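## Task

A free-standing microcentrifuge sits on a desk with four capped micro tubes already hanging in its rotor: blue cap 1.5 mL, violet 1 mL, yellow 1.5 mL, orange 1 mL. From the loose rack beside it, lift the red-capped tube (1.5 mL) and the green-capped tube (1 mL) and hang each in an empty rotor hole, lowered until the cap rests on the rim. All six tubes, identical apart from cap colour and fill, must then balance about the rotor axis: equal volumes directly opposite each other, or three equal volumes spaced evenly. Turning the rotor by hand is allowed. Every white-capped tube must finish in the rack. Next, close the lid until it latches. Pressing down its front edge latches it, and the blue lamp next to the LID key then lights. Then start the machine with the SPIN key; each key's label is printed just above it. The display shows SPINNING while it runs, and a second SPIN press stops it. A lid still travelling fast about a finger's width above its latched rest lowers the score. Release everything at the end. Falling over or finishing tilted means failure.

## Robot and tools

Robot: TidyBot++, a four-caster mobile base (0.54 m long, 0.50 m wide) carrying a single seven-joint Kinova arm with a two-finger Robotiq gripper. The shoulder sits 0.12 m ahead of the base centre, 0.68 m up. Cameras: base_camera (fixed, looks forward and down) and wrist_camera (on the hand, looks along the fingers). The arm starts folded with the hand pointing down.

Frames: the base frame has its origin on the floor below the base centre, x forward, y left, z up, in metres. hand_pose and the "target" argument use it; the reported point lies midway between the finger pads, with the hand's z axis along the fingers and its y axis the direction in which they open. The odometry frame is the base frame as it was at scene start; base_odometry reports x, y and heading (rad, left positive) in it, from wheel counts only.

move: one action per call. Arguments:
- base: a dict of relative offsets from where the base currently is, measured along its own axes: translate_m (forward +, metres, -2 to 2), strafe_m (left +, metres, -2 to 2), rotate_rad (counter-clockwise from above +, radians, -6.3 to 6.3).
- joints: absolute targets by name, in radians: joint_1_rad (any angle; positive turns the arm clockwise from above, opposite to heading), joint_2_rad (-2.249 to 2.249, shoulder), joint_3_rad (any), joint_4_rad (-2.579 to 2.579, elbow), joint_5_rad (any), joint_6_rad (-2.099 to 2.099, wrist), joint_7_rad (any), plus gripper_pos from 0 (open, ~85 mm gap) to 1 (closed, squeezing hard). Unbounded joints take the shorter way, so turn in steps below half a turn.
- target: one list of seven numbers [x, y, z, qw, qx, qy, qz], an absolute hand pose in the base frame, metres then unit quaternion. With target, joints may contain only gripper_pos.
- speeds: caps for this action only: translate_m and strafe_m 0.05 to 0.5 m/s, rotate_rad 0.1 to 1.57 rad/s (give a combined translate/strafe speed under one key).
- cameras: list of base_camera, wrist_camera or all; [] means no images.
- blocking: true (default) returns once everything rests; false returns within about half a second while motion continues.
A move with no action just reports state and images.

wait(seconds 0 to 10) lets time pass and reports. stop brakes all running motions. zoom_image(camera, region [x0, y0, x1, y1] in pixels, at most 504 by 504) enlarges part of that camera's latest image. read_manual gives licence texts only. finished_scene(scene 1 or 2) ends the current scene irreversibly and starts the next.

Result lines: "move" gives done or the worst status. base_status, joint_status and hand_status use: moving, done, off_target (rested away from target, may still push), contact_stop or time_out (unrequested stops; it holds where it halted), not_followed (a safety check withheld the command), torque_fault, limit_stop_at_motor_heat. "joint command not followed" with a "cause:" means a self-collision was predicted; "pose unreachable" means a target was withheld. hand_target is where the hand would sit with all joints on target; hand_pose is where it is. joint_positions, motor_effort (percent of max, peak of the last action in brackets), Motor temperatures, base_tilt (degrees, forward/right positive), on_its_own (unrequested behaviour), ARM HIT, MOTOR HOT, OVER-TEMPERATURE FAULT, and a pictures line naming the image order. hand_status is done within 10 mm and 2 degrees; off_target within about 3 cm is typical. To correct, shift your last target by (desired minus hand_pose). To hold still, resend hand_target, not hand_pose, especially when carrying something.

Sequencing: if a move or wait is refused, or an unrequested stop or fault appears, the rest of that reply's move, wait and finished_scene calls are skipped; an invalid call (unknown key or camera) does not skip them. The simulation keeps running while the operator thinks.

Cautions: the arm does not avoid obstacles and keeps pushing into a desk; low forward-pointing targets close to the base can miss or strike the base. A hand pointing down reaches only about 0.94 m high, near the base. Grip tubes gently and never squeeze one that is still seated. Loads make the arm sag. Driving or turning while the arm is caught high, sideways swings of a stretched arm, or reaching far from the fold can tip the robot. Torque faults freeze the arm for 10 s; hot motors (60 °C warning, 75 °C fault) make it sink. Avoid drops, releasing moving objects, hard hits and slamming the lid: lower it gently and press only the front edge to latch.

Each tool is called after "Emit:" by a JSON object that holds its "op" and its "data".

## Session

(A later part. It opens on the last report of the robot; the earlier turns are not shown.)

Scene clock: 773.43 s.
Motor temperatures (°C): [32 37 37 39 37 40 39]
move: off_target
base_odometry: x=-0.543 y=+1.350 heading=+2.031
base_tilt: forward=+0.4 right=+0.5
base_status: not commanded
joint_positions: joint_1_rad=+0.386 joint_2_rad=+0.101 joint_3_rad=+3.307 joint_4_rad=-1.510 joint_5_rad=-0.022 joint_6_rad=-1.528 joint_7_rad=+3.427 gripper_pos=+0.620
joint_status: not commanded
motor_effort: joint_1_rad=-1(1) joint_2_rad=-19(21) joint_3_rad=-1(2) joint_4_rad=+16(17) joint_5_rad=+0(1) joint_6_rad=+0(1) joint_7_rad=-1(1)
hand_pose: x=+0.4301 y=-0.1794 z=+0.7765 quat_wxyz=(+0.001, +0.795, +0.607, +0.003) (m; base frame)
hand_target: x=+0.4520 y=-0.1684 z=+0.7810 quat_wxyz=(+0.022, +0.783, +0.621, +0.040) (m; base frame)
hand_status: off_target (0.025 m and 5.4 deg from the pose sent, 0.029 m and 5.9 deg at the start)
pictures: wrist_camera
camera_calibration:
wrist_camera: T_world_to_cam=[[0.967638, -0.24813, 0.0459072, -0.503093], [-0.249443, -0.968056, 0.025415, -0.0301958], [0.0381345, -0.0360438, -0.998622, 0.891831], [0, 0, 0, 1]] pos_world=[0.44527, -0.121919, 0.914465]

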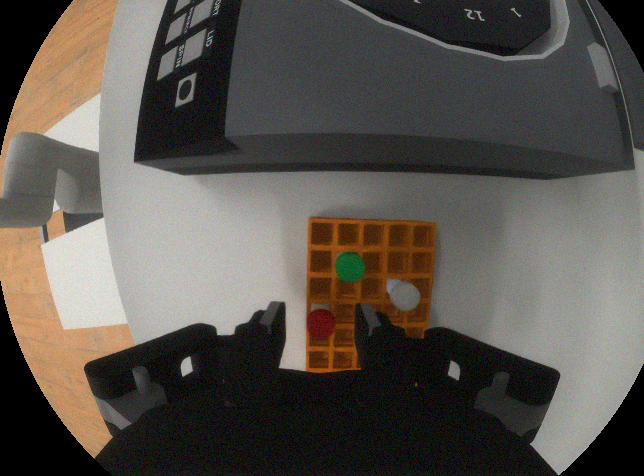

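Emit:
{"op": "move", "data": {"target": [0.4530, -0.1664, 0.7755, 0.0223, 0.7826, 0.6208, 0.0405], "cameras": ["wrist_camera"]}}

Emit:
{"op": "zoom_image", "data": {"camera": "wrist_camera", "region": [220, 220, 420, 380]}}

Scene clock: 781.63 s.
Motor temperatures (°C): [32 37 37 39 37 40 39]
move: off_target
base_odometry: x=-0.543 y=+1.350 heading=+2.031
base_tilt: forward=+0.4 right=+0.5
base_status: not commanded
joint_positions: joint_1_rad=+0.385 joint_2_rad=+0.101 joint_3_rad=+3.307 joint_4_rad=-1.527 joint_5_rad=-0.022 joint_6_rad=-1.509 joint_7_rad=+3.427 gripper_pos=+0.620
joint_status: not commanded
motor_effort: joint_1_rad=-1(1) joint_2_rad=-20(21) joint_3_rad=-1(2) joint_4_rad=+16(17) joint_5_rad=+0(0) joint_6_rad=+0(1) joint_7_rad=+0(1)
hand_pose: x=+0.4307 y=-0.1794 z=+0.7715 quat_wxyz=(+0.002, +0.794, +0.607, +0.004) (m; base frame)
hand_target: x=+0.4530 y=-0.1664 z=+0.7755 quat_wxyz=(+0.022, +0.783, +0.621, +0.040) (m; base frame)
hand_status: off_target (0.026 m and 5.3 deg from the pose sent, 0.026 m and 5.4 deg at the start)
pictures: wrist_camera
camera_calibration:
wrist_camera: T_world_to_cam=[[0.967701, -0.247398, 0.0484668, -0.505324], [-0.248836, -0.968191, 0.0261999, -0.0308411], [0.0404433, -0.0374139, -0.998481, 0.885389], [0, 0, 0, 1]] pos_world=[0.44552, -0.121751, 0.909344]

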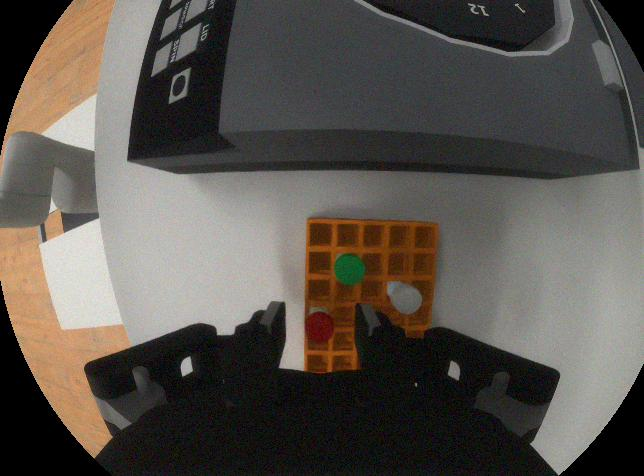

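Scaled by 2.520.

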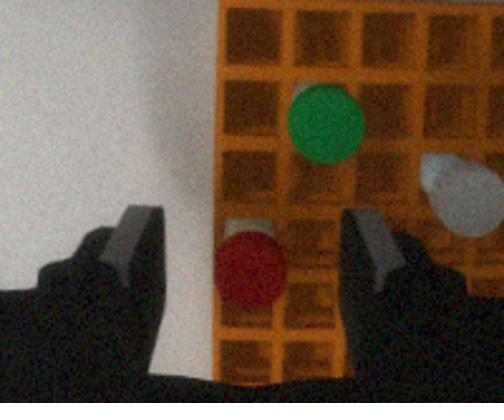

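Emit:
{"op": "move", "data": {"joints": {"gripper_pos": 0.88}, "cameras": ["wrist_camera"]}}

Emit:
{"op": "zoom_image", "data": {"camera": "wrist_camera", "region": [220, 220, 420, 380]}}

Scene clock: 791.37 s.
Motor temperatures (°C): [32 37 37 39 37 40 39]
move: done
base_odometry: x=-0.543 y=+1.350 heading=+2.031
base_tilt: forward=+0.4 right=+0.5
base_status: not commanded
joint_positions: joint_1_rad=+0.385 joint_2_rad=+0.101 joint_3_rad=+3.307 joint_4_rad=-1.527 joint_5_rad=-0.022 joint_6_rad=-1.509 joint_7_rad=+3.427 gripper_pos=+0.875
joint_status: all done
motor_effort: joint_1_rad=-1(1) joint_2_rad=-20(21) joint_3_rad=-1(2) joint_4_rad=+15(17) joint_5_rad=+0(1) joint_6_rad=+1(1) joint_7_rad=+0(1)
hand_pose: x=+0.4307 y=-0.1794 z=+0.7715 quat_wxyz=(+0.002, +0.794, +0.607, +0.004) (m; base frame)
hand_target: x=+0.4530 y=-0.1664 z=+0.7755 quat_wxyz=(+0.022, +0.783, +0.621, +0.040) (m; base frame)
hand_status: not commanded
pictures: wrist_camera
camera_calibration:
wrist_camera: T_world_to_cam=[[0.967701, -0.247398, 0.0484668, -0.505324], [-0.248836, -0.968191, 0.0261999, -0.0308411], [0.0404433, -0.0374139, -0.998481, 0.885389], [0, 0, 0, 1]] pos_world=[0.44552, -0.121751, 0.909344]

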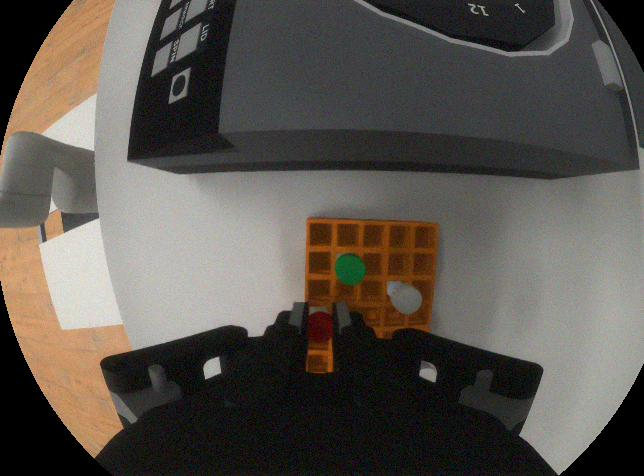

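Scaled by 2.520.

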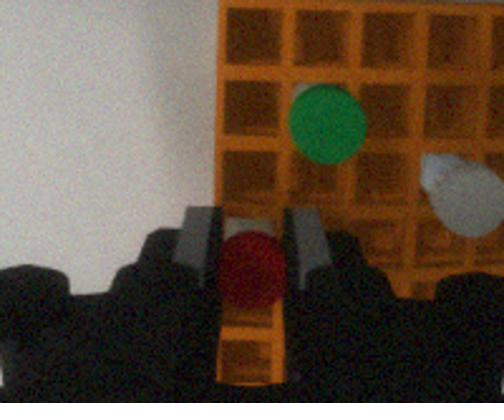

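Emit:
{"op": "move", "data": {"joints": {"gripper_pos": 0.93}, "cameras": ["wrist_camera"]}}

Emit:
{"op": "zoom_image", "data": {"camera": "wrist_camera", "region": [260, 280, 380, 380]}}

Scene clock: 797.30 s.
Motor temperatures (°C): [32 37 37 39 37 40 39]
move: done
base_odometry: x=-0.543 y=+1.350 heading=+2.031
base_tilt: forward=+0.3 right=+0.5
base_status: not commanded
joint_positions: joint_1_rad=+0.385 joint_2_rad=+0.101 joint_3_rad=+3.307 joint_4_rad=-1.527 joint_5_rad=-0.022 joint_6_rad=-1.509 joint_7_rad=+3.427 gripper_pos=+0.907
joint_status: all done
motor_effort: joint_1_rad=+0(1) joint_2_rad=-20(20) joint_3_rad=-1(2) joint_4_rad=+16(16) joint_5_rad=+0(0) joint_6_rad=+1(1) joint_7_rad=-1(1)
hand_pose: x=+0.4307 y=-0.1794 z=+0.7716 quat_wxyz=(+0.002, +0.794, +0.607, +0.004) (m; base frame)
hand_target: x=+0.4530 y=-0.1664 z=+0.7755 quat_wxyz=(+0.022, +0.783, +0.621, +0.040) (m; base frame)
hand_status: not commanded
pictures: wrist_camera
camera_calibration:
wrist_camera: T_world_to_cam=[[0.967681, -0.24739, 0.048903, -0.505642], [-0.248847, -0.968187, 0.0262687, -0.0308933], [0.0408486, -0.0375891, -0.998458, 0.885302], [0, 0, 0, 1]] pos_world=[0.445449, -0.121723, 0.909476]

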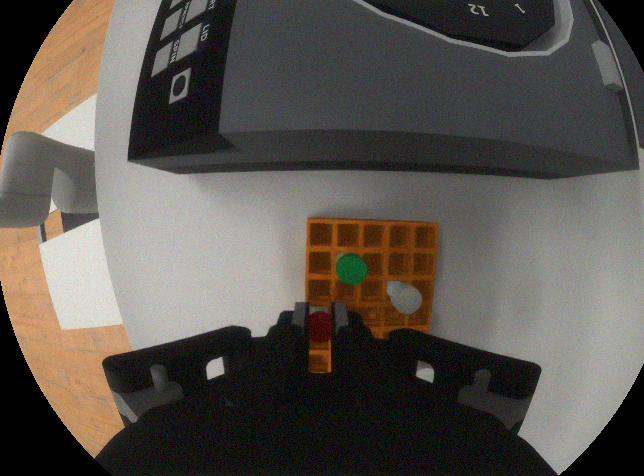

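Scaled by 4.200.

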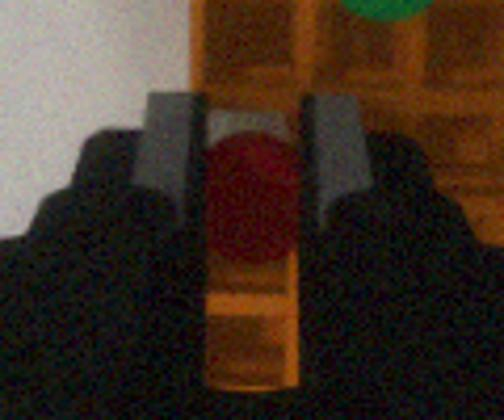

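Emit:
{"op": "move", "data": {"target": [0.4530, -0.1664, 0.80, 0.0223, 0.7826, 0.6208, 0.0405], "cameras": ["wrist_camera"]}}

Emit:
{"op": "zoom_image", "data": {"camera": "wrist_camera", "region": [220, 220, 420, 380]}}

Scene clock: 809.37 s.
Motor temperatures (°C): [32 37 37 39 37 40 39]
move: off_target
base_odometry: x=-0.543 y=+1.350 heading=+2.031
base_tilt: forward=+0.4 right=+0.5
base_status: not commanded
joint_positions: joint_1_rad=+0.385 joint_2_rad=+0.099 joint_3_rad=+3.307 joint_4_rad=-1.465 joint_5_rad=-0.022 joint_6_rad=-1.510 joint_7_rad=+3.427 gripper_pos=+0.907
joint_status: not commanded
motor_effort: joint_1_rad=-1(1) joint_2_rad=-21(21) joint_3_rad=-1(2) joint_4_rad=+16(17) joint_5_rad=+0(1) joint_6_rad=+1(1) joint_7_rad=+0(1)
hand_pose: x=+0.4473 y=-0.1892 z=+0.7925 quat_wxyz=(+0.031, +0.794, +0.607, +0.015) (m; base frame)
hand_target: x=+0.4530 y=-0.1664 z=+0.8000 quat_wxyz=(+0.022, +0.783, +0.621, +0.041) (m; base frame)
hand_status: off_target (0.025 m and 3.7 deg from the pose sent, 0.038 m and 5.2 deg at the start)
pictures: wrist_camera
camera_calibration:
wrist_camera: T_world_to_cam=[[0.963679, -0.243829, 0.108948, -0.570226], [-0.249762, -0.967289, 0.0443999, -0.0505902], [0.0945581, -0.0699983, -0.993055, 0.870749], [0, 0, 0, 1]] pos_world=[0.454543, -0.127022, 0.929073]

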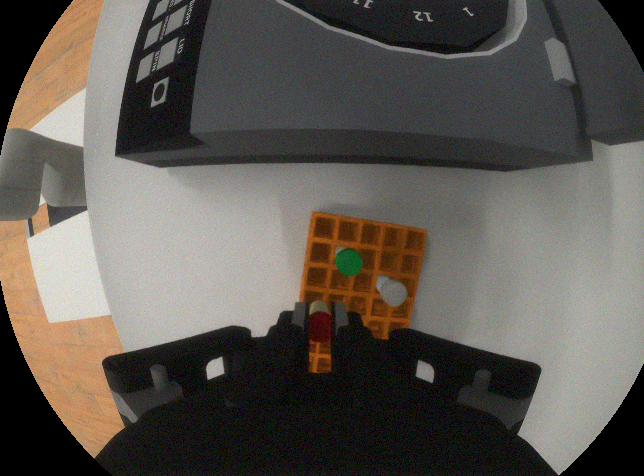

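Scaled by 2.520.

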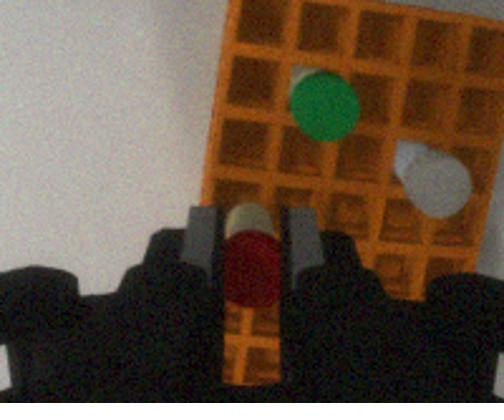

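Emit:
{"op": "move", "data": {"target": [0.4450, -0.1640, 0.845, -0.0084, 0.7819, 0.6238, 0.0251], "cameras": ["wrist_camera"]}}

Emit:
{"op": "zoom_image", "data": {"camera": "wrist_camera", "region": [220, 180, 420, 380]}}

Scene clock: 825.37 s.
Motor temperatures (°C): [32 37 36 39 37 40 39]
move: off_target
base_odometry: x=-0.543 y=+1.350 heading=+2.031
base_tilt: forward=+0.4 right=+0.5
base_status: not commanded
joint_positions: joint_1_rad=+0.402 joint_2_rad=+0.109 joint_3_rad=+3.266 joint_4_rad=-1.271 joint_5_rad=-0.022 joint_6_rad=-1.686 joint_7_rad=+3.427 gripper_pos=+0.907
joint_status: not commanded
motor_effort: joint_1_rad=-1(1) joint_2_rad=-21(22) joint_3_rad=-2(2) joint_4_rad=+16(18) joint_5_rad=+0(1) joint_6_rad=+1(2) joint_7_rad=-1(1)
hand_pose: x=+0.4524 y=-0.1814 z=+0.8495 quat_wxyz=(+0.034, +0.785, +0.618, +0.018) (m; base frame)
hand_target: x=+0.4450 y=-0.1640 z=+0.8450 quat_wxyz=(-0.008, +0.781, +0.623, +0.025) (m; base frame)
hand_status: off_target (0.019 m and 5.0 deg from the pose sent, 0.058 m and 5.2 deg at the start)
pictures: wrist_camera
camera_calibration:
wrist_camera: T_world_to_cam=[[0.96912, -0.217056, 0.117017, -0.58391], [-0.223454, -0.973699, 0.0444914, -0.0574628], [0.104282, -0.0692654, -0.992133, 0.922358], [0, 0, 0, 1]] pos_world=[0.456853, -0.118805, 0.985986]

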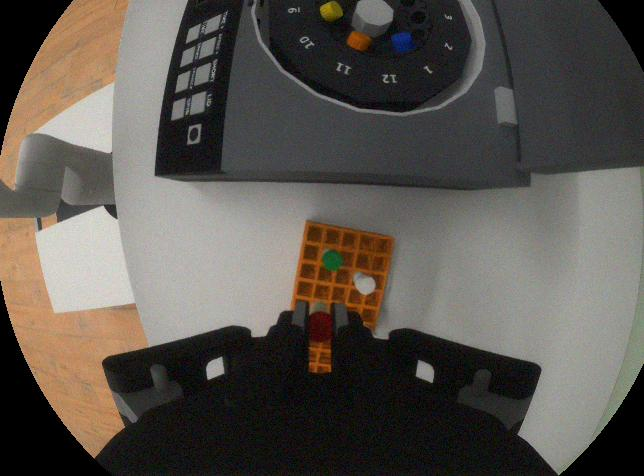

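Scaled by 2.520.

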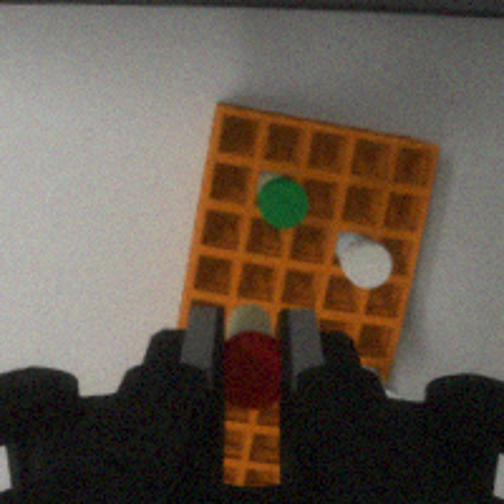

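Emit:
{"op": "move", "data": {"target": [0.4450, -0.1640, 0.92, -0.0084, 0.7819, 0.6238, 0.0251], "cameras": ["wrist_camera"]}}

Emit:
{"op": "zoom_image", "data": {"camera": "wrist_camera", "region": [260, 260, 380, 360]}}

Scene clock: 849.83 s.
Motor temperatures (°C): [32 37 36 39 37 40 39]
move: off_target
base_odometry: x=-0.543 y=+1.350 heading=+2.031
base_tilt: forward=+0.3 right=+0.5
base_status: not commanded
joint_positions: joint_1_rad=+0.477 joint_2_rad=+0.172 joint_3_rad=+3.178 joint_4_rad=-0.942 joint_5_rad=-0.022 joint_6_rad=-1.949 joint_7_rad=+3.427 gripper_pos=+0.907
joint_status: not commanded
motor_effort: joint_1_rad=-1(1) joint_2_rad=-22(22) joint_3_rad=-2(2) joint_4_rad=+14(17) joint_5_rad=+0(1) joint_6_rad=+1(2) joint_7_rad=+0(1)
hand_pose: x=+0.4537 y=-0.1779 z=+0.9248 quat_wxyz=(+0.034, +0.779, +0.625, +0.021) (m; base frame)
hand_target: x=+0.4450 y=-0.1640 z=+0.9200 quat_wxyz=(-0.008, +0.781, +0.623, +0.025) (m; base frame)
hand_status: off_target (0.017 m and 4.9 deg from the pose sent, 0.073 m and 5.0 deg at the start)
pictures: wrist_camera
camera_calibration:
wrist_camera: T_world_to_cam=[[0.972489, -0.199544, 0.120197, -0.594565], [-0.205554, -0.977838, 0.0397483, -0.0615975], [0.109602, -0.0633618, -0.991954, 0.995592], [0, 0, 0, 1]] pos_world=[0.456428, -0.115792, 1.06149]

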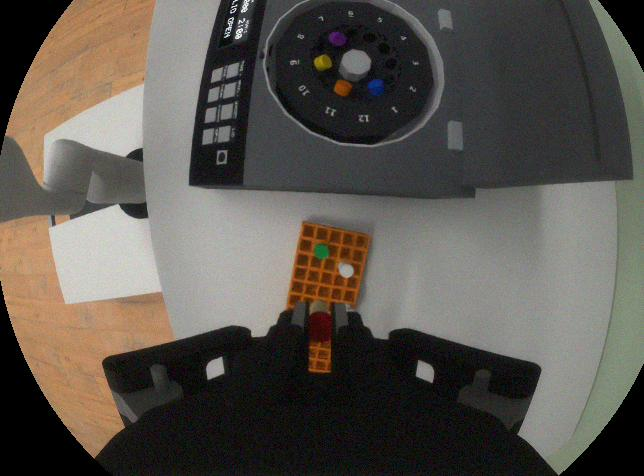

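Scaled by 4.200.

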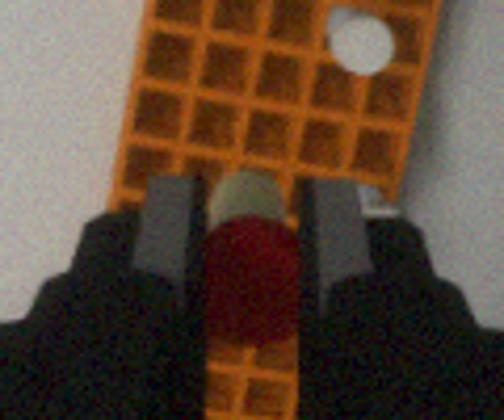

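Emit:
{"op": "move", "data": {"target": [0.49, -0.07, 0.93, -0.1797, 0.8157, 0.4338, 0.3379], "cameras": ["wrist_camera"]}}

Scene clock: 863.20 s.
Motor temperatures (°C): [32 37 36 39 37 40 39]
move: off_target
base_odometry: x=-0.543 y=+1.350 heading=+2.031
base_tilt: forward=+0.4 right=+0.5
base_status: not commanded
joint_positions: joint_1_rad=+0.563 joint_2_rad=+0.120 joint_3_rad=+3.377 joint_4_rad=-1.300 joint_5_rad=-0.763 joint_6_rad=-1.908 joint_7_rad=+3.245 gripper_pos=+0.907
joint_status: not commanded
motor_effort: joint_1_rad=-1(1) joint_2_rad=-20(23) joint_3_rad=-1(2) joint_4_rad=+14(16) joint_5_rad=-6(6) joint_6_rad=+0(1) joint_7_rad=-1(1)
hand_pose: x=+0.4750 y=-0.0617 z=+0.9165 quat_wxyz=(-0.196, +0.803, +0.476, +0.301) (m; base frame)
hand_target: x=+0.4900 y=-0.0700 z=+0.9300 quat_wxyz=(-0.180, +0.816, +0.434, +0.338) (m; base frame)
hand_status: off_target (0.022 m and 6.8 deg from the pose sent, 0.114 m and 49.5 deg at the start)
pictures: wrist_camera
camera_calibration:
wrist_camera: T_world_to_cam=[[0.874284, -0.48527, 0.0118925, -0.462811], [-0.363031, -0.669924, -0.647619, 0.780571], [0.322237, 0.561885, -0.761872, 0.719142], [0, 0, 0, 1]] pos_world=[0.456266, -0.10574, 1.05891]

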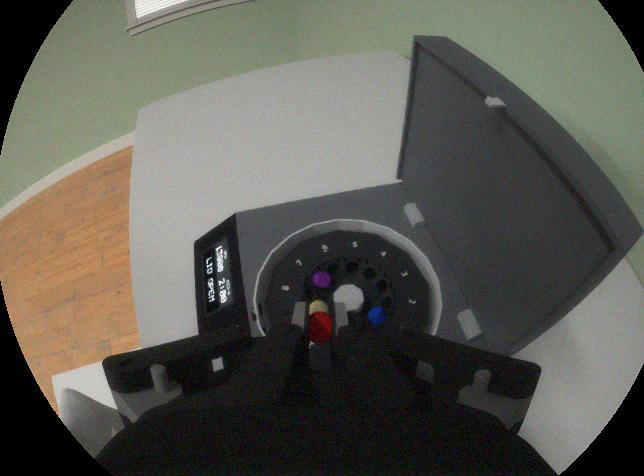

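Emit:
{"op": "move", "data": {"target": [0.5321, -0.039, 0.8795, -0.1627, 0.8259, 0.3902, 0.3737], "cameras": ["wrist_camera"]}}

Emit:
{"op": "zoom_image", "data": {"camera": "wrist_camera", "region": [220, 200, 440, 380]}}

Scene clock: 877.10 s.
Motor temperatures (°C): [32 37 36 39 37 40 39]
move: off_target
base_odometry: x=-0.543 y=+1.350 heading=+2.031
base_tilt: forward=+0.4 right=+0.5
base_status: not commanded
joint_positions: joint_1_rad=+0.435 joint_2_rad=+0.070 joint_3_rad=+3.421 joint_4_rad=-1.558 joint_5_rad=-0.798 joint_6_rad=-1.595 joint_7_rad=+3.244 gripper_pos=+0.907
joint_status: not commanded
motor_effort: joint_1_rad=-1(2) joint_2_rad=-19(21) joint_3_rad=-1(2) joint_4_rad=+16(17) joint_5_rad=-6(7) joint_6_rad=-1(1) joint_7_rad=-1(1)
hand_pose: x=+0.5148 y=-0.0407 z=+0.8636 quat_wxyz=(-0.174, +0.823, +0.421, +0.339) (m; base frame)
hand_target: x=+0.5321 y=-0.0390 z=+0.8795 quat_wxyz=(-0.163, +0.826, +0.390, +0.374) (m; base frame)
hand_status: off_target (0.023 m and 5.5 deg from the pose sent, 0.072 m and 13.7 deg at the start)
pictures: wrist_camera
camera_calibration:
wrist_camera: T_world_to_cam=[[0.800031, -0.598624, 0.0399913, -0.477528], [-0.414977, -0.600272, -0.683715, 0.835597], [0.433294, 0.530398, -0.728652, 0.567071], [0, 0, 0, 1]] pos_world=[0.483083, -0.0850478, 1.00361]

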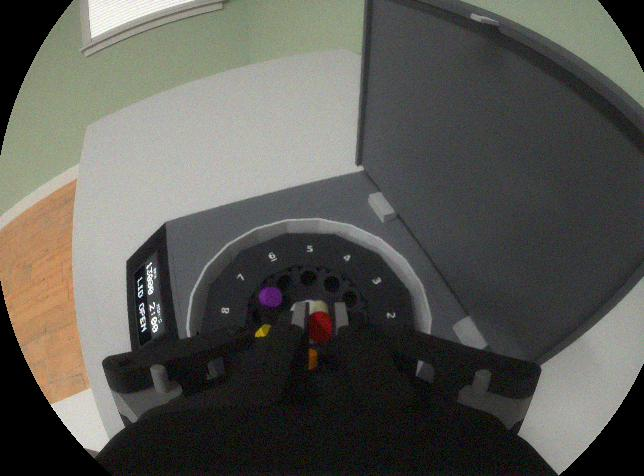

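Scaled by 2.291.

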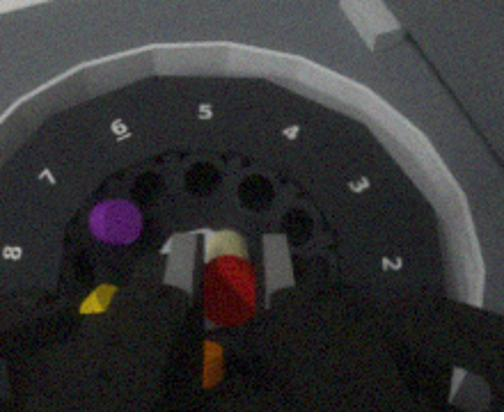

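Emit:
{"op": "move", "data": {"target": [0.542, -0.0115, 0.8643, -0.1627, 0.8259, 0.3902, 0.3737], "cameras": ["wrist_camera"]}}

Emit:
{"op": "zoom_image", "data": {"camera": "wrist_camera", "region": [220, 200, 440, 380]}}

Scene clock: 905.70 s.
Motor temperatures (°C): [32 37 36 39 37 40 39]
move: off_target
base_odometry: x=-0.543 y=+1.350 heading=+2.031
base_tilt: forward=+0.4 right=+0.5
base_status: not commanded
joint_positions: joint_1_rad=+0.354 joint_2_rad=+0.051 joint_3_rad=+3.421 joint_4_rad=-1.626 joint_5_rad=-0.799 joint_6_rad=-1.493 joint_7_rad=+3.227 gripper_pos=+0.907
joint_status: not commanded
motor_effort: joint_1_rad=-1(1) joint_2_rad=-19(20) joint_3_rad=-1(2) joint_4_rad=+16(17) joint_5_rad=-6(7) joint_6_rad=+0(1) joint_7_rad=+0(1)
hand_pose: x=+0.5256 y=-0.0170 z=+0.8483 quat_wxyz=(-0.169, +0.823, +0.422, +0.342) (m; base frame)
hand_target: x=+0.5420 y=-0.0115 z=+0.8643 quat_wxyz=(-0.163, +0.826, +0.390, +0.374) (m; base frame)
hand_status: off_target (0.024 m and 5.2 deg from the pose sent, 0.040 m and 5.5 deg at the start)
pictures: wrist_camera
camera_calibration:
wrist_camera: T_world_to_cam=[[0.797285, -0.601509, 0.0502399, -0.478625], [-0.411856, -0.60297, -0.683229, 0.841757], [0.441261, 0.524036, -0.728474, 0.534175], [0, 0, 0, 1]] pos_world=[0.492572, -0.0602691, 0.988291]

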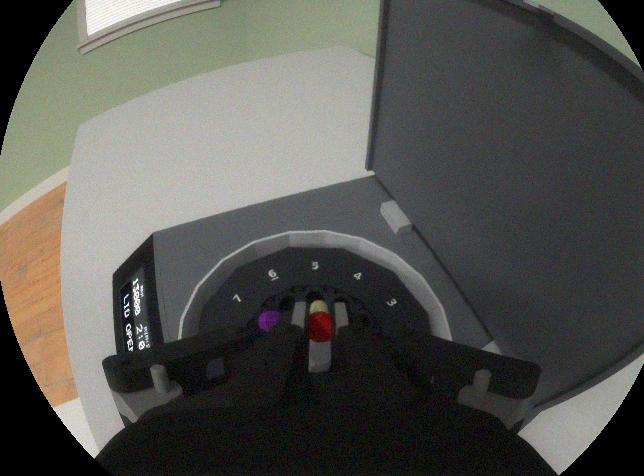

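Scaled by 2.291.

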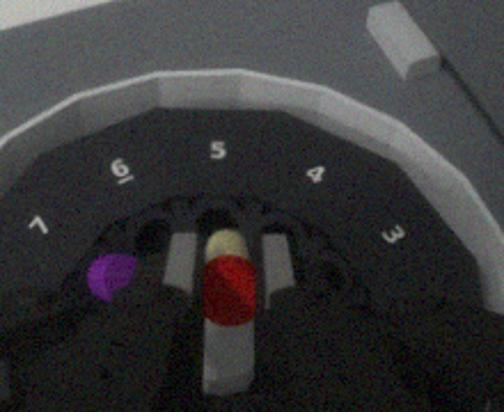

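Emit:
{"op": "move", "data": {"target": [0.5445, -0.0016, 0.8613, -0.1627, 0.8259, 0.3902, 0.3737], "cameras": ["wrist_camera"]}}

Emit:
{"op": "zoom_image", "data": {"camera": "wrist_camera", "region": [260, 240, 400, 360]}}

Scene clock: 925.80 s.
Motor temperatures (°C): [32 37 36 39 37 40 39]
move: off_target
base_odometry: x=-0.543 y=+1.350 heading=+2.031
base_tilt: forward=+0.4 right=+0.5
base_status: not commanded
joint_positions: joint_1_rad=+0.326 joint_2_rad=+0.044 joint_3_rad=+3.420 joint_4_rad=-1.643 joint_5_rad=-0.799 joint_6_rad=-1.459 joint_7_rad=+3.212 gripper_pos=+0.907
joint_status: not commanded
motor_effort: joint_1_rad=-1(2) joint_2_rad=-19(20) joint_3_rad=-1(2) joint_4_rad=+16(17) joint_5_rad=-6(6) joint_6_rad=+0(1) joint_7_rad=+0(1)
hand_pose: x=+0.5296 y=-0.0098 z=+0.8456 quat_wxyz=(-0.166, +0.824, +0.419, +0.343) (m; base frame)
hand_target: x=+0.5445 y=-0.0016 z=+0.8613 quat_wxyz=(-0.163, +0.826, +0.390, +0.374) (m; base frame)
hand_status: off_target (0.023 m and 4.8 deg from the pose sent, 0.028 m and 5.2 deg at the start)
pictures: wrist_camera
camera_calibration:
wrist_camera: T_world_to_cam=[[0.792634, -0.607225, 0.0548475, -0.478817], [-0.413807, -0.601853, -0.683035, 0.846795], [0.447767, 0.518701, -0.728323, 0.523046], [0, 0, 0, 1]] pos_world=[0.495733, -0.0524082, 0.985599]

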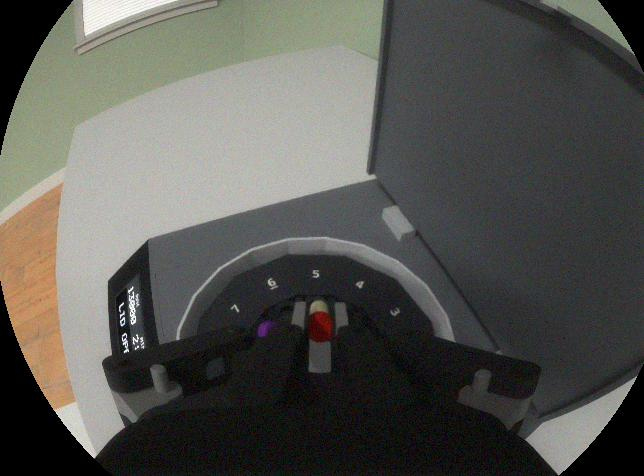

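Scaled by 3.600.

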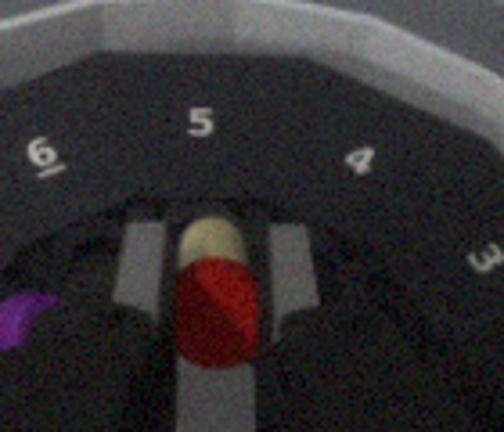

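Emit:
{"op": "move", "data": {"target": [0.5479, 0.0064, 0.8528, -0.1627, 0.8259, 0.3902, 0.3737], "cameras": ["wrist_camera"]}}

Emit:
{"op": "zoom_image", "data": {"camera": "wrist_camera", "region": [260, 240, 400, 360]}}

Scene clock: 936.50 s.
Motor temperatures (°C): [32 37 36 39 37 40 39]
move: off_target
base_odometry: x=-0.543 y=+1.350 heading=+2.031
base_tilt: forward=+0.3 right=+0.5
base_status: not commanded
joint_positions: joint_1_rad=+0.314 joint_2_rad=+0.041 joint_3_rad=+3.415 joint_4_rad=-1.673 joint_5_rad=-0.800 joint_6_rad=-1.421 joint_7_rad=+3.212 gripper_pos=+0.907
joint_status: not commanded
motor_effort: joint_1_rad=-1(1) joint_2_rad=-19(20) joint_3_rad=-1(2) joint_4_rad=+16(18) joint_5_rad=-6(7) joint_6_rad=+1(1) joint_7_rad=+0(1)
hand_pose: x=+0.5319 y=-0.0055 z=+0.8367 quat_wxyz=(-0.164, +0.826, +0.415, +0.343) (m; base frame)
hand_target: x=+0.5479 y=+0.0064 z=+0.8528 quat_wxyz=(-0.163, +0.826, +0.390, +0.374) (m; base frame)
hand_status: off_target (0.026 m and 4.5 deg from the pose sent, 0.025 m and 4.8 deg at the start)
pictures: wrist_camera
camera_calibration:
wrist_camera: T_world_to_cam=[[0.786849, -0.614748, 0.0543467, -0.474099], [-0.420676, -0.598703, -0.681606, 0.846661], [0.451553, 0.513458, -0.729699, 0.512454], [0, 0, 0, 1]] pos_world=[0.497814, -0.0476768, 0.976792]

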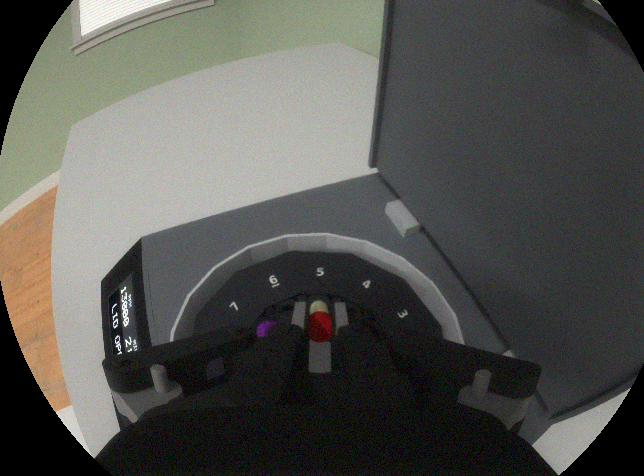

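Scaled by 3.600.

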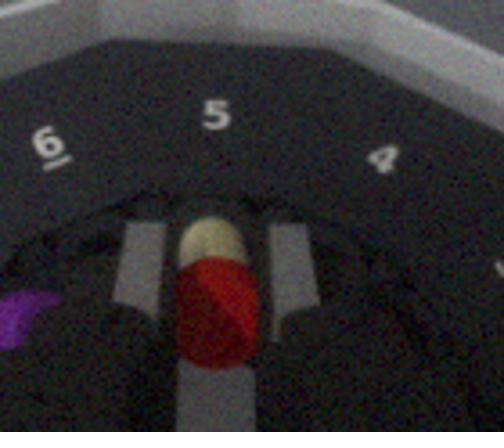

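Emit:
{"op": "move", "data": {"target": [0.5540, 0.0135, 0.8465, -0.1627, 0.8259, 0.3902, 0.3737], "cameras": ["wrist_camera"]}}

Emit:
{"op": "zoom_image", "data": {"camera": "wrist_camera", "region": [260, 240, 400, 360]}}

Scene clock: 950.37 s.
Motor temperatures (°C): [32 37 36 39 37 40 39]
move: off_target
base_odometry: x=-0.543 y=+1.350 heading=+2.031
base_tilt: forward=+0.3 right=+0.5
base_status: not commanded
joint_positions: joint_1_rad=+0.313 joint_2_rad=+0.041 joint_3_rad=+3.398 joint_4_rad=-1.688 joint_5_rad=-0.800 joint_6_rad=-1.388 joint_7_rad=+3.211 gripper_pos=+0.907
joint_status: not commanded
motor_effort: joint_1_rad=-1(2) joint_2_rad=-19(20) joint_3_rad=-2(3) joint_4_rad=+17(18) joint_5_rad=-8(9) joint_6_rad=+0(2) joint_7_rad=-1(1)
hand_pose: x=+0.5361 y=-0.0023 z=+0.8314 quat_wxyz=(-0.160, +0.827, +0.415, +0.344) (m; base frame)
hand_target: x=+0.5540 y=+0.0135 z=+0.8465 quat_wxyz=(-0.163, +0.826, +0.390, +0.374) (m; base frame)
hand_status: off_target (0.028 m and 4.4 deg from the pose sent, 0.031 m and 4.5 deg at the start)
pictures: wrist_camera
camera_calibration:
wrist_camera: T_world_to_cam=[[0.783185, -0.618757, 0.0613327, -0.478998], [-0.421057, -0.600344, -0.679925, 0.845554], [0.457529, 0.506683, -0.730712, 0.502675], [0, 0, 0, 1]] pos_world=[0.501182, -0.0434566, 0.971603]

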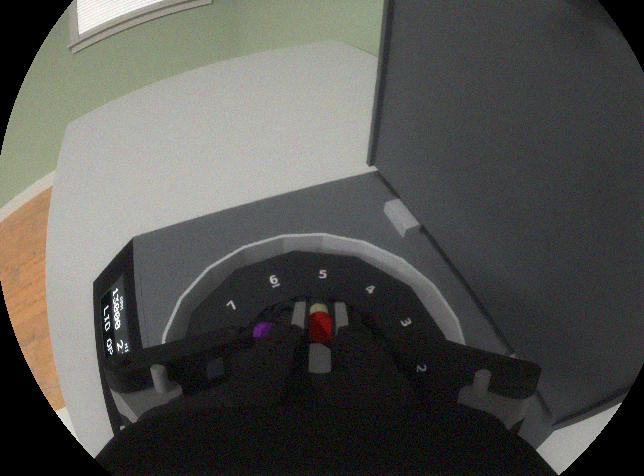

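Scaled by 3.600.

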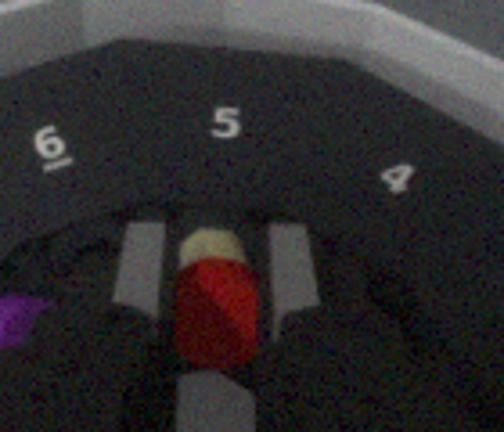

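Emit:
{"op": "move", "data": {"target": [0.560, 0.0225, 0.841, -0.1627, 0.8259, 0.3902, 0.3737], "cameras": ["wrist_camera"]}}

Emit:
{"op": "zoom_image", "data": {"camera": "wrist_camera", "region": [260, 240, 400, 360]}}

Scene clock: 971.70 s.
Motor temperatures (°C): [32 37 36 39 37 40 39]
move: off_target
base_odometry: x=-0.543 y=+1.350 heading=+2.031
base_tilt: forward=+0.3 right=+0.5
base_status: not commanded
joint_positions: joint_1_rad=+0.310 joint_2_rad=+0.041 joint_3_rad=+3.381 joint_4_rad=-1.704 joint_5_rad=-0.800 joint_6_rad=-1.354 joint_7_rad=+3.204 gripper_pos=+0.907
joint_status: not commanded
motor_effort: joint_1_rad=-2(3) joint_2_rad=-19(20) joint_3_rad=-2(4) joint_4_rad=+18(18) joint_5_rad=-9(11) joint_6_rad=+1(1) joint_7_rad=-1(1)
hand_pose: x=+0.5403 y=+0.0013 z=+0.8260 quat_wxyz=(-0.156, +0.829, +0.411, +0.345) (m; base frame)
hand_target: x=+0.5600 y=+0.0225 z=+0.8410 quat_wxyz=(-0.163, +0.826, +0.390, +0.374) (m; base frame)
hand_status: off_target (0.033 m and 4.2 deg from the pose sent, 0.036 m and 4.4 deg at the start)
pictures: wrist_camera
camera_calibration:
wrist_camera: T_world_to_cam=[[0.77692, -0.626314, 0.0642406, -0.478766], [-0.426454, -0.598557, -0.678134, 0.847224], [0.463177, 0.49946, -0.732125, 0.493021], [0, 0, 0, 1]] pos_world=[0.504909, -0.0389902, 0.966241]

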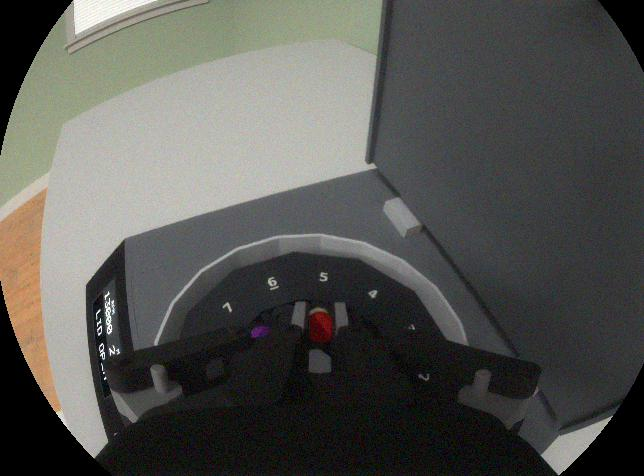

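Scaled by 3.600.

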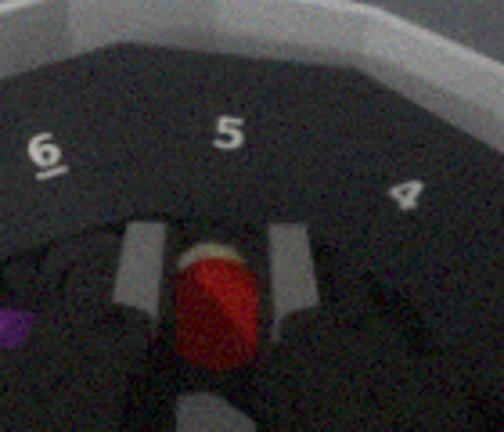

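Emit:
{"op": "move", "data": {"joints": {"gripper_pos": 0.82}, "cameras": ["wrist_camera"]}}

Emit:
{"op": "zoom_image", "data": {"camera": "wrist_camera", "region": [240, 240, 400, 380]}}

Scene clock: 987.27 s.
Motor temperatures (°C): [32 37 36 39 37 40 39]
move: done
base_odometry: x=-0.543 y=+1.350 heading=+2.031
base_tilt: forward=+0.3 right=+0.5
base_status: not commanded
joint_positions: joint_1_rad=+0.303 joint_2_rad=+0.035 joint_3_rad=+3.375 joint_4_rad=-1.703 joint_5_rad=-0.814 joint_6_rad=-1.350 joint_7_rad=+3.203 gripper_pos=+0.820
joint_status: all done
motor_effort: joint_1_rad=-2(4) joint_2_rad=-18(20) joint_3_rad=-2(4) joint_4_rad=+16(18) joint_5_rad=-8(9) joint_6_rad=+1(4) joint_7_rad=-1(1)
hand_pose: x=+0.5423 y=+0.0086 z=+0.8318 quat_wxyz=(-0.158, +0.824, +0.414, +0.352) (m; base frame)
hand_target: x=+0.5600 y=+0.0225 z=+0.8410 quat_wxyz=(-0.163, +0.826, +0.390, +0.374) (m; base frame)
hand_status: not commanded
pictures: wrist_camera
camera_calibration:
wrist_camera: T_world_to_cam=[[0.781059, -0.620353, 0.0714815, -0.484417], [-0.410698, -0.596545, -0.689537, 0.857342], [0.470398, 0.509211, -0.720715, 0.479242], [0, 0, 0, 1]] pos_world=[0.505032, -0.0331019, 0.971192]

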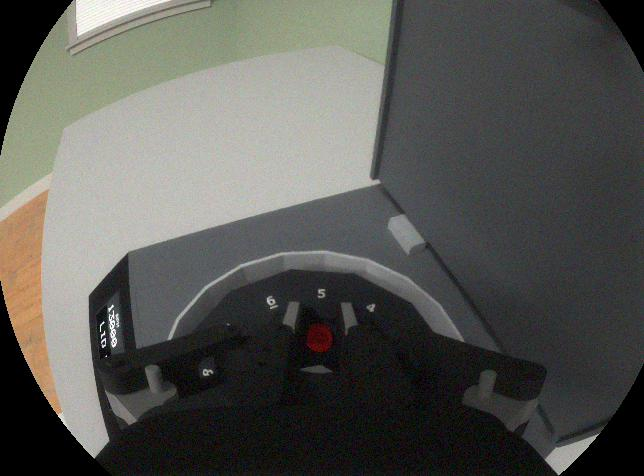

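Scaled by 3.150.

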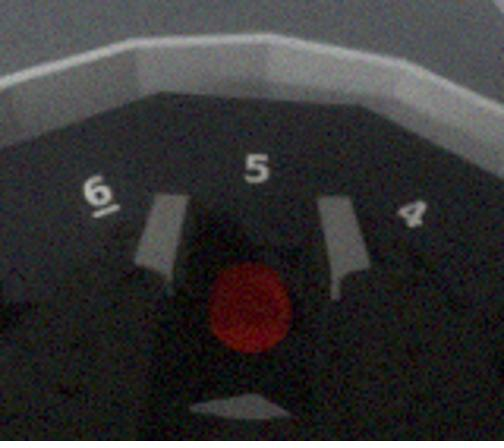

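Emit:
{"op": "move", "data": {"target": [0.5465, 0.0065, 0.8605, -0.1627, 0.8259, 0.3902, 0.3737], "cameras": ["wrist_camera"]}}

Emit:
{"op": "zoom_image", "data": {"camera": "wrist_camera", "region": [200, 240, 440, 380]}}

Scene clock: 1000.83 s.
Motor temperatures (°C): [32 37 36 39 37 40 39]
move: off_target
base_odometry: x=-0.543 y=+1.350 heading=+2.031
base_tilt: forward=+0.4 right=+0.5
base_status: not commanded
joint_positions: joint_1_rad=+0.298 joint_2_rad=+0.033 joint_3_rad=+3.406 joint_4_rad=-1.670 joint_5_rad=-0.814 joint_6_rad=-1.361 joint_7_rad=+3.197 gripper_pos=+0.820
joint_status: not commanded
motor_effort: joint_1_rad=-1(2) joint_2_rad=-19(20) joint_3_rad=-1(3) joint_4_rad=+17(18) joint_5_rad=-6(8) joint_6_rad=+0(2) joint_7_rad=+0(1)
hand_pose: x=+0.5477 y=-0.0046 z=+0.8439 quat_wxyz=(-0.145, +0.826, +0.409, +0.360) (m; base frame)
hand_target: x=+0.5465 y=+0.0065 z=+0.8605 quat_wxyz=(-0.163, +0.826, +0.390, +0.374) (m; base frame)
hand_status: off_target (0.020 m and 3.4 deg from the pose sent, 0.029 m and 3.8 deg at the start)
pictures: wrist_camera
camera_calibration:
wrist_camera: T_world_to_cam=[[0.765506, -0.636383, 0.0949595, -0.509045], [-0.409285, -0.595482, -0.691294, 0.860706], [0.496474, 0.490324, -0.716307, 0.474143], [0, 0, 0, 1]] pos_world=[0.50655, -0.0438967, 0.982971]

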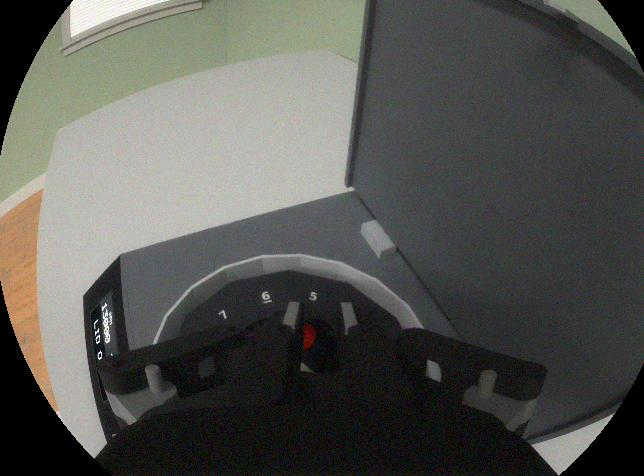

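Scaled by 2.100.

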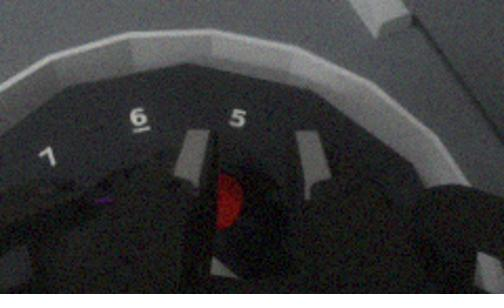

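Emit:
{"op": "move", "data": {"target": [0.515, -0.008, 0.905, -0.1627, 0.8259, 0.3902, 0.3737], "cameras": ["wrist_camera"]}}

Emit:
{"op": "zoom_image", "data": {"camera": "wrist_camera", "region": [160, 220, 440, 400]}}

Scene clock: 1006.50 s.
Motor temperatures (°C): [32 37 36 39 37 40 39]
move: off_target
base_odometry: x=-0.543 y=+1.350 heading=+2.031
base_tilt: forward=+0.3 right=+0.4
base_status: not commanded
joint_positions: joint_1_rad=+0.243 joint_2_rad=-0.026 joint_3_rad=+3.538 joint_4_rad=-1.579 joint_5_rad=-0.814 joint_6_rad=-1.464 joint_7_rad=+3.140 gripper_pos=+0.820
joint_status: not commanded
motor_effort: joint_1_rad=+0(1) joint_2_rad=-16(21) joint_3_rad=-2(2) joint_4_rad=+16(18) joint_5_rad=-6(7) joint_6_rad=+1(2) joint_7_rad=+0(1)
hand_pose: x=+0.5304 y=-0.0254 z=+0.8983 quat_wxyz=(-0.130, +0.826, +0.394, +0.383) (m; base frame)
hand_target: x=+0.5150 y=-0.0080 z=+0.9050 quat_wxyz=(-0.163, +0.826, +0.390, +0.374) (m; base frame)
hand_status: off_target (0.024 m and 3.9 deg from the pose sent, 0.069 m and 3.4 deg at the start)
pictures: wrist_camera
camera_calibration:
wrist_camera: T_world_to_cam=[[0.732766, -0.668687, 0.126143, -0.525666], [-0.401908, -0.574874, -0.712734, 0.89471], [0.549112, 0.47157, -0.689999, 0.479844], [0, 0, 0, 1]] pos_world=[0.481294, -0.0634398, 1.03509]

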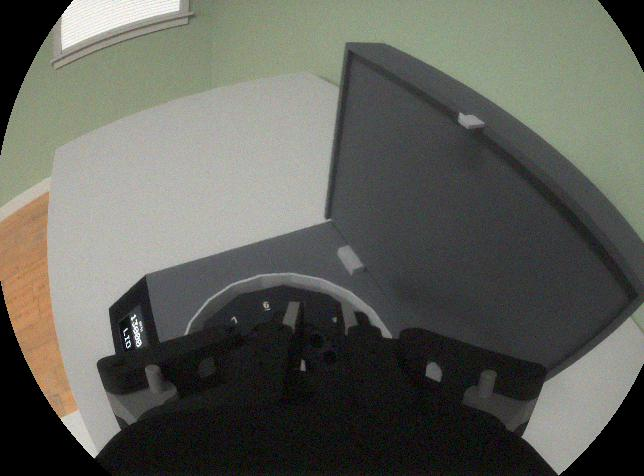

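Scaled by 1.800.

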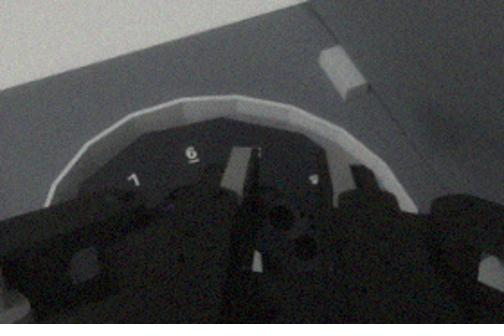

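Emit:
{"op": "move", "data": {"target": [0.45, -0.13, 0.92, 0.0, 0.9848, -0.1736, 0.0], "joints": {"gripper_pos": 0.62}, "cameras": ["wrist_camera"]}}

Emit:
{"op": "zoom_image", "data": {"camera": "wrist_camera", "region": [100, 100, 400, 360]}}

Scene clock: 1014.90 s.
Motor temperatures (°C): [32 37 36 39 37 40 39]
move: off_target
base_odometry: x=-0.543 y=+1.350 heading=+2.031
base_tilt: forward=+0.3 right=+0.5
base_status: not commanded
joint_positions: joint_1_rad=+0.243 joint_2_rad=+0.149 joint_3_rad=+3.351 joint_4_rad=-0.971 joint_5_rad=-0.094 joint_6_rad=-1.952 joint_7_rad=+1.688 gripper_pos=+0.620
joint_status: all done
motor_effort: joint_1_rad=-1(1) joint_2_rad=-21(21) joint_3_rad=-1(2) joint_4_rad=+15(17) joint_5_rad=+0(7) joint_6_rad=+1(2) joint_7_rad=-1(1)
hand_pose: x=+0.4664 y=-0.1275 z=+0.9251 quat_wxyz=(-0.016, +0.988, -0.146, +0.042) (m; base frame)
hand_target: x=+0.4500 y=-0.1300 z=+0.9200 quat_wxyz=(+0.000, +0.985, -0.174, +0.000) (m; base frame)
hand_status: off_target (0.017 m and 6.1 deg from the pose sent, 0.134 m and 83.7 deg at the start)
pictures: wrist_camera
camera_calibration:
wrist_camera: T_world_to_cam=[[-0.276151, -0.961111, -0.00250263, 0.00188331], [-0.959892, 0.27593, -0.049706, 0.584742], [0.0484636, -0.0113241, -0.998761, 1.03918], [0, 0, 0, 1]] pos_world=[0.511447, -0.14777, 1.06696]

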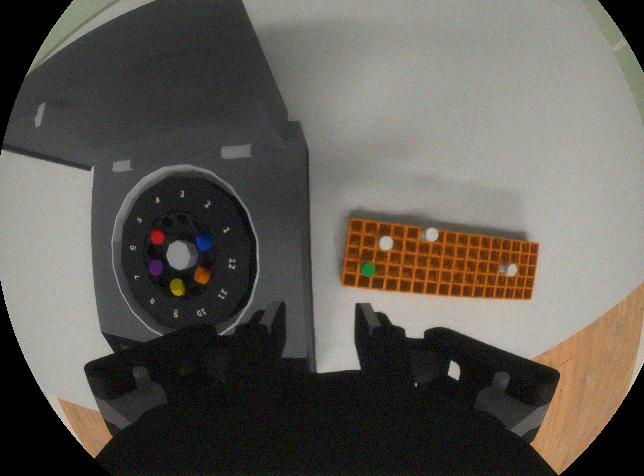

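Scaled by 1.680.

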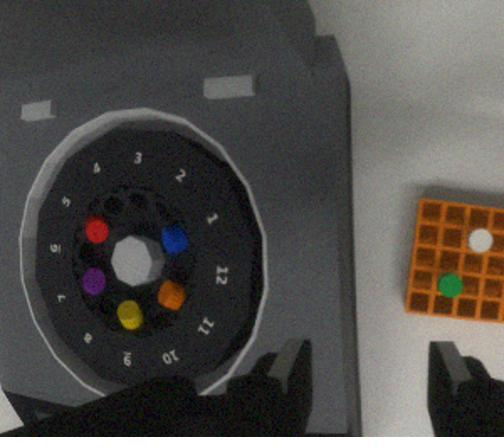

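Emit:
{"op": "zoom_image", "data": {"camera": "wrist_camera", "region": [110, 170, 260, 320]}}

Emit:
{"op": "zoom_image", "data": {"camera": "wrist_camera", "region": [330, 200, 550, 310]}}

Scaled by 3.360.

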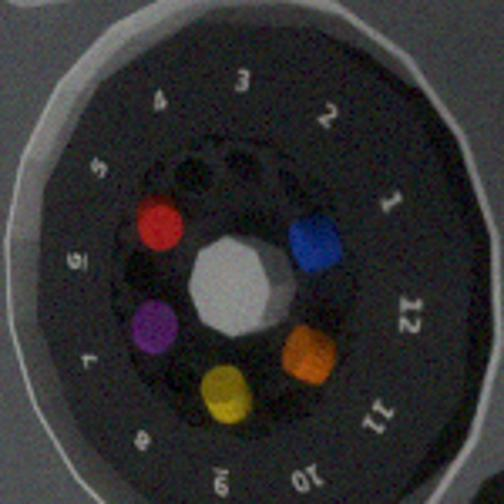

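Scaled by 2.291.

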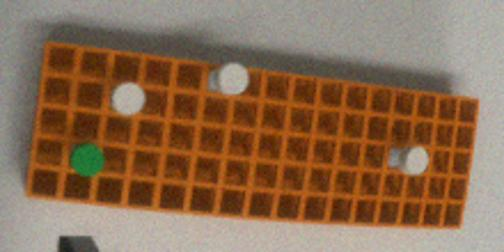

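Emit:
{"op": "move", "data": {"target": [0.4534, -0.1709, 0.825, 0.0173, 0.9717, -0.2304, -0.0416], "cameras": ["wrist_camera"]}}

Emit:
{"op": "zoom_image", "data": {"camera": "wrist_camera", "region": [220, 200, 440, 380]}}

Scene clock: 1049.50 s.
Motor temperatures (°C): [32 37 36 39 37 40 39]
move: off_target
base_odometry: x=-0.543 y=+1.350 heading=+2.031
base_tilt: forward=+0.4 right=+0.5
base_status: not commanded
joint_positions: joint_1_rad=+0.244 joint_2_rad=+0.197 joint_3_rad=+3.355 joint_4_rad=-1.224 joint_5_rad=-0.048 joint_6_rad=-1.836 joint_7_rad=+1.647 gripper_pos=+0.620
joint_status: not commanded
motor_effort: joint_1_rad=-1(1) joint_2_rad=-23(25) joint_3_rad=-1(2) joint_4_rad=+15(17) joint_5_rad=+0(0) joint_6_rad=-1(1) joint_7_rad=-1(1)
hand_pose: x=+0.4515 y=-0.1372 z=+0.8327 quat_wxyz=(-0.017, +0.981, -0.184, -0.053) (m; base frame)
hand_target: x=+0.4534 y=-0.1709 z=+0.8250 quat_wxyz=(+0.017, +0.972, -0.230, -0.042) (m; base frame)
hand_status: off_target (0.035 m and 6.9 deg from the pose sent, 0.110 m and 14.3 deg at the start)
pictures: wrist_camera
camera_calibration:
wrist_camera: T_world_to_cam=[[-0.344108, -0.938609, 0.024558, -0.000562616], [-0.928509, 0.344058, 0.139627, 0.406081], [-0.139505, 0.0252444, -0.9899, 1.02996], [0, 0, 0, 1]] pos_world=[0.520541, -0.166244, 0.962872]

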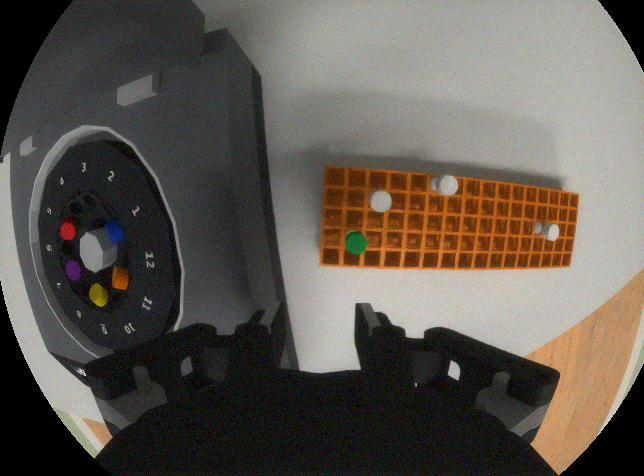

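Scaled by 2.291.

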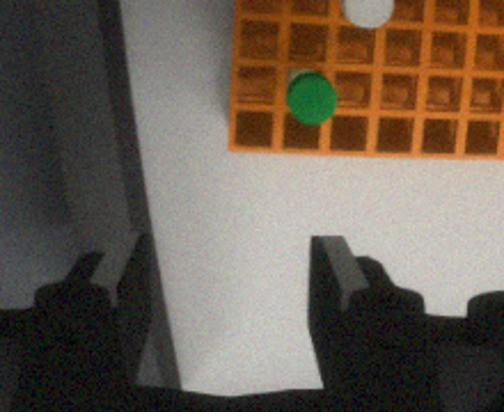

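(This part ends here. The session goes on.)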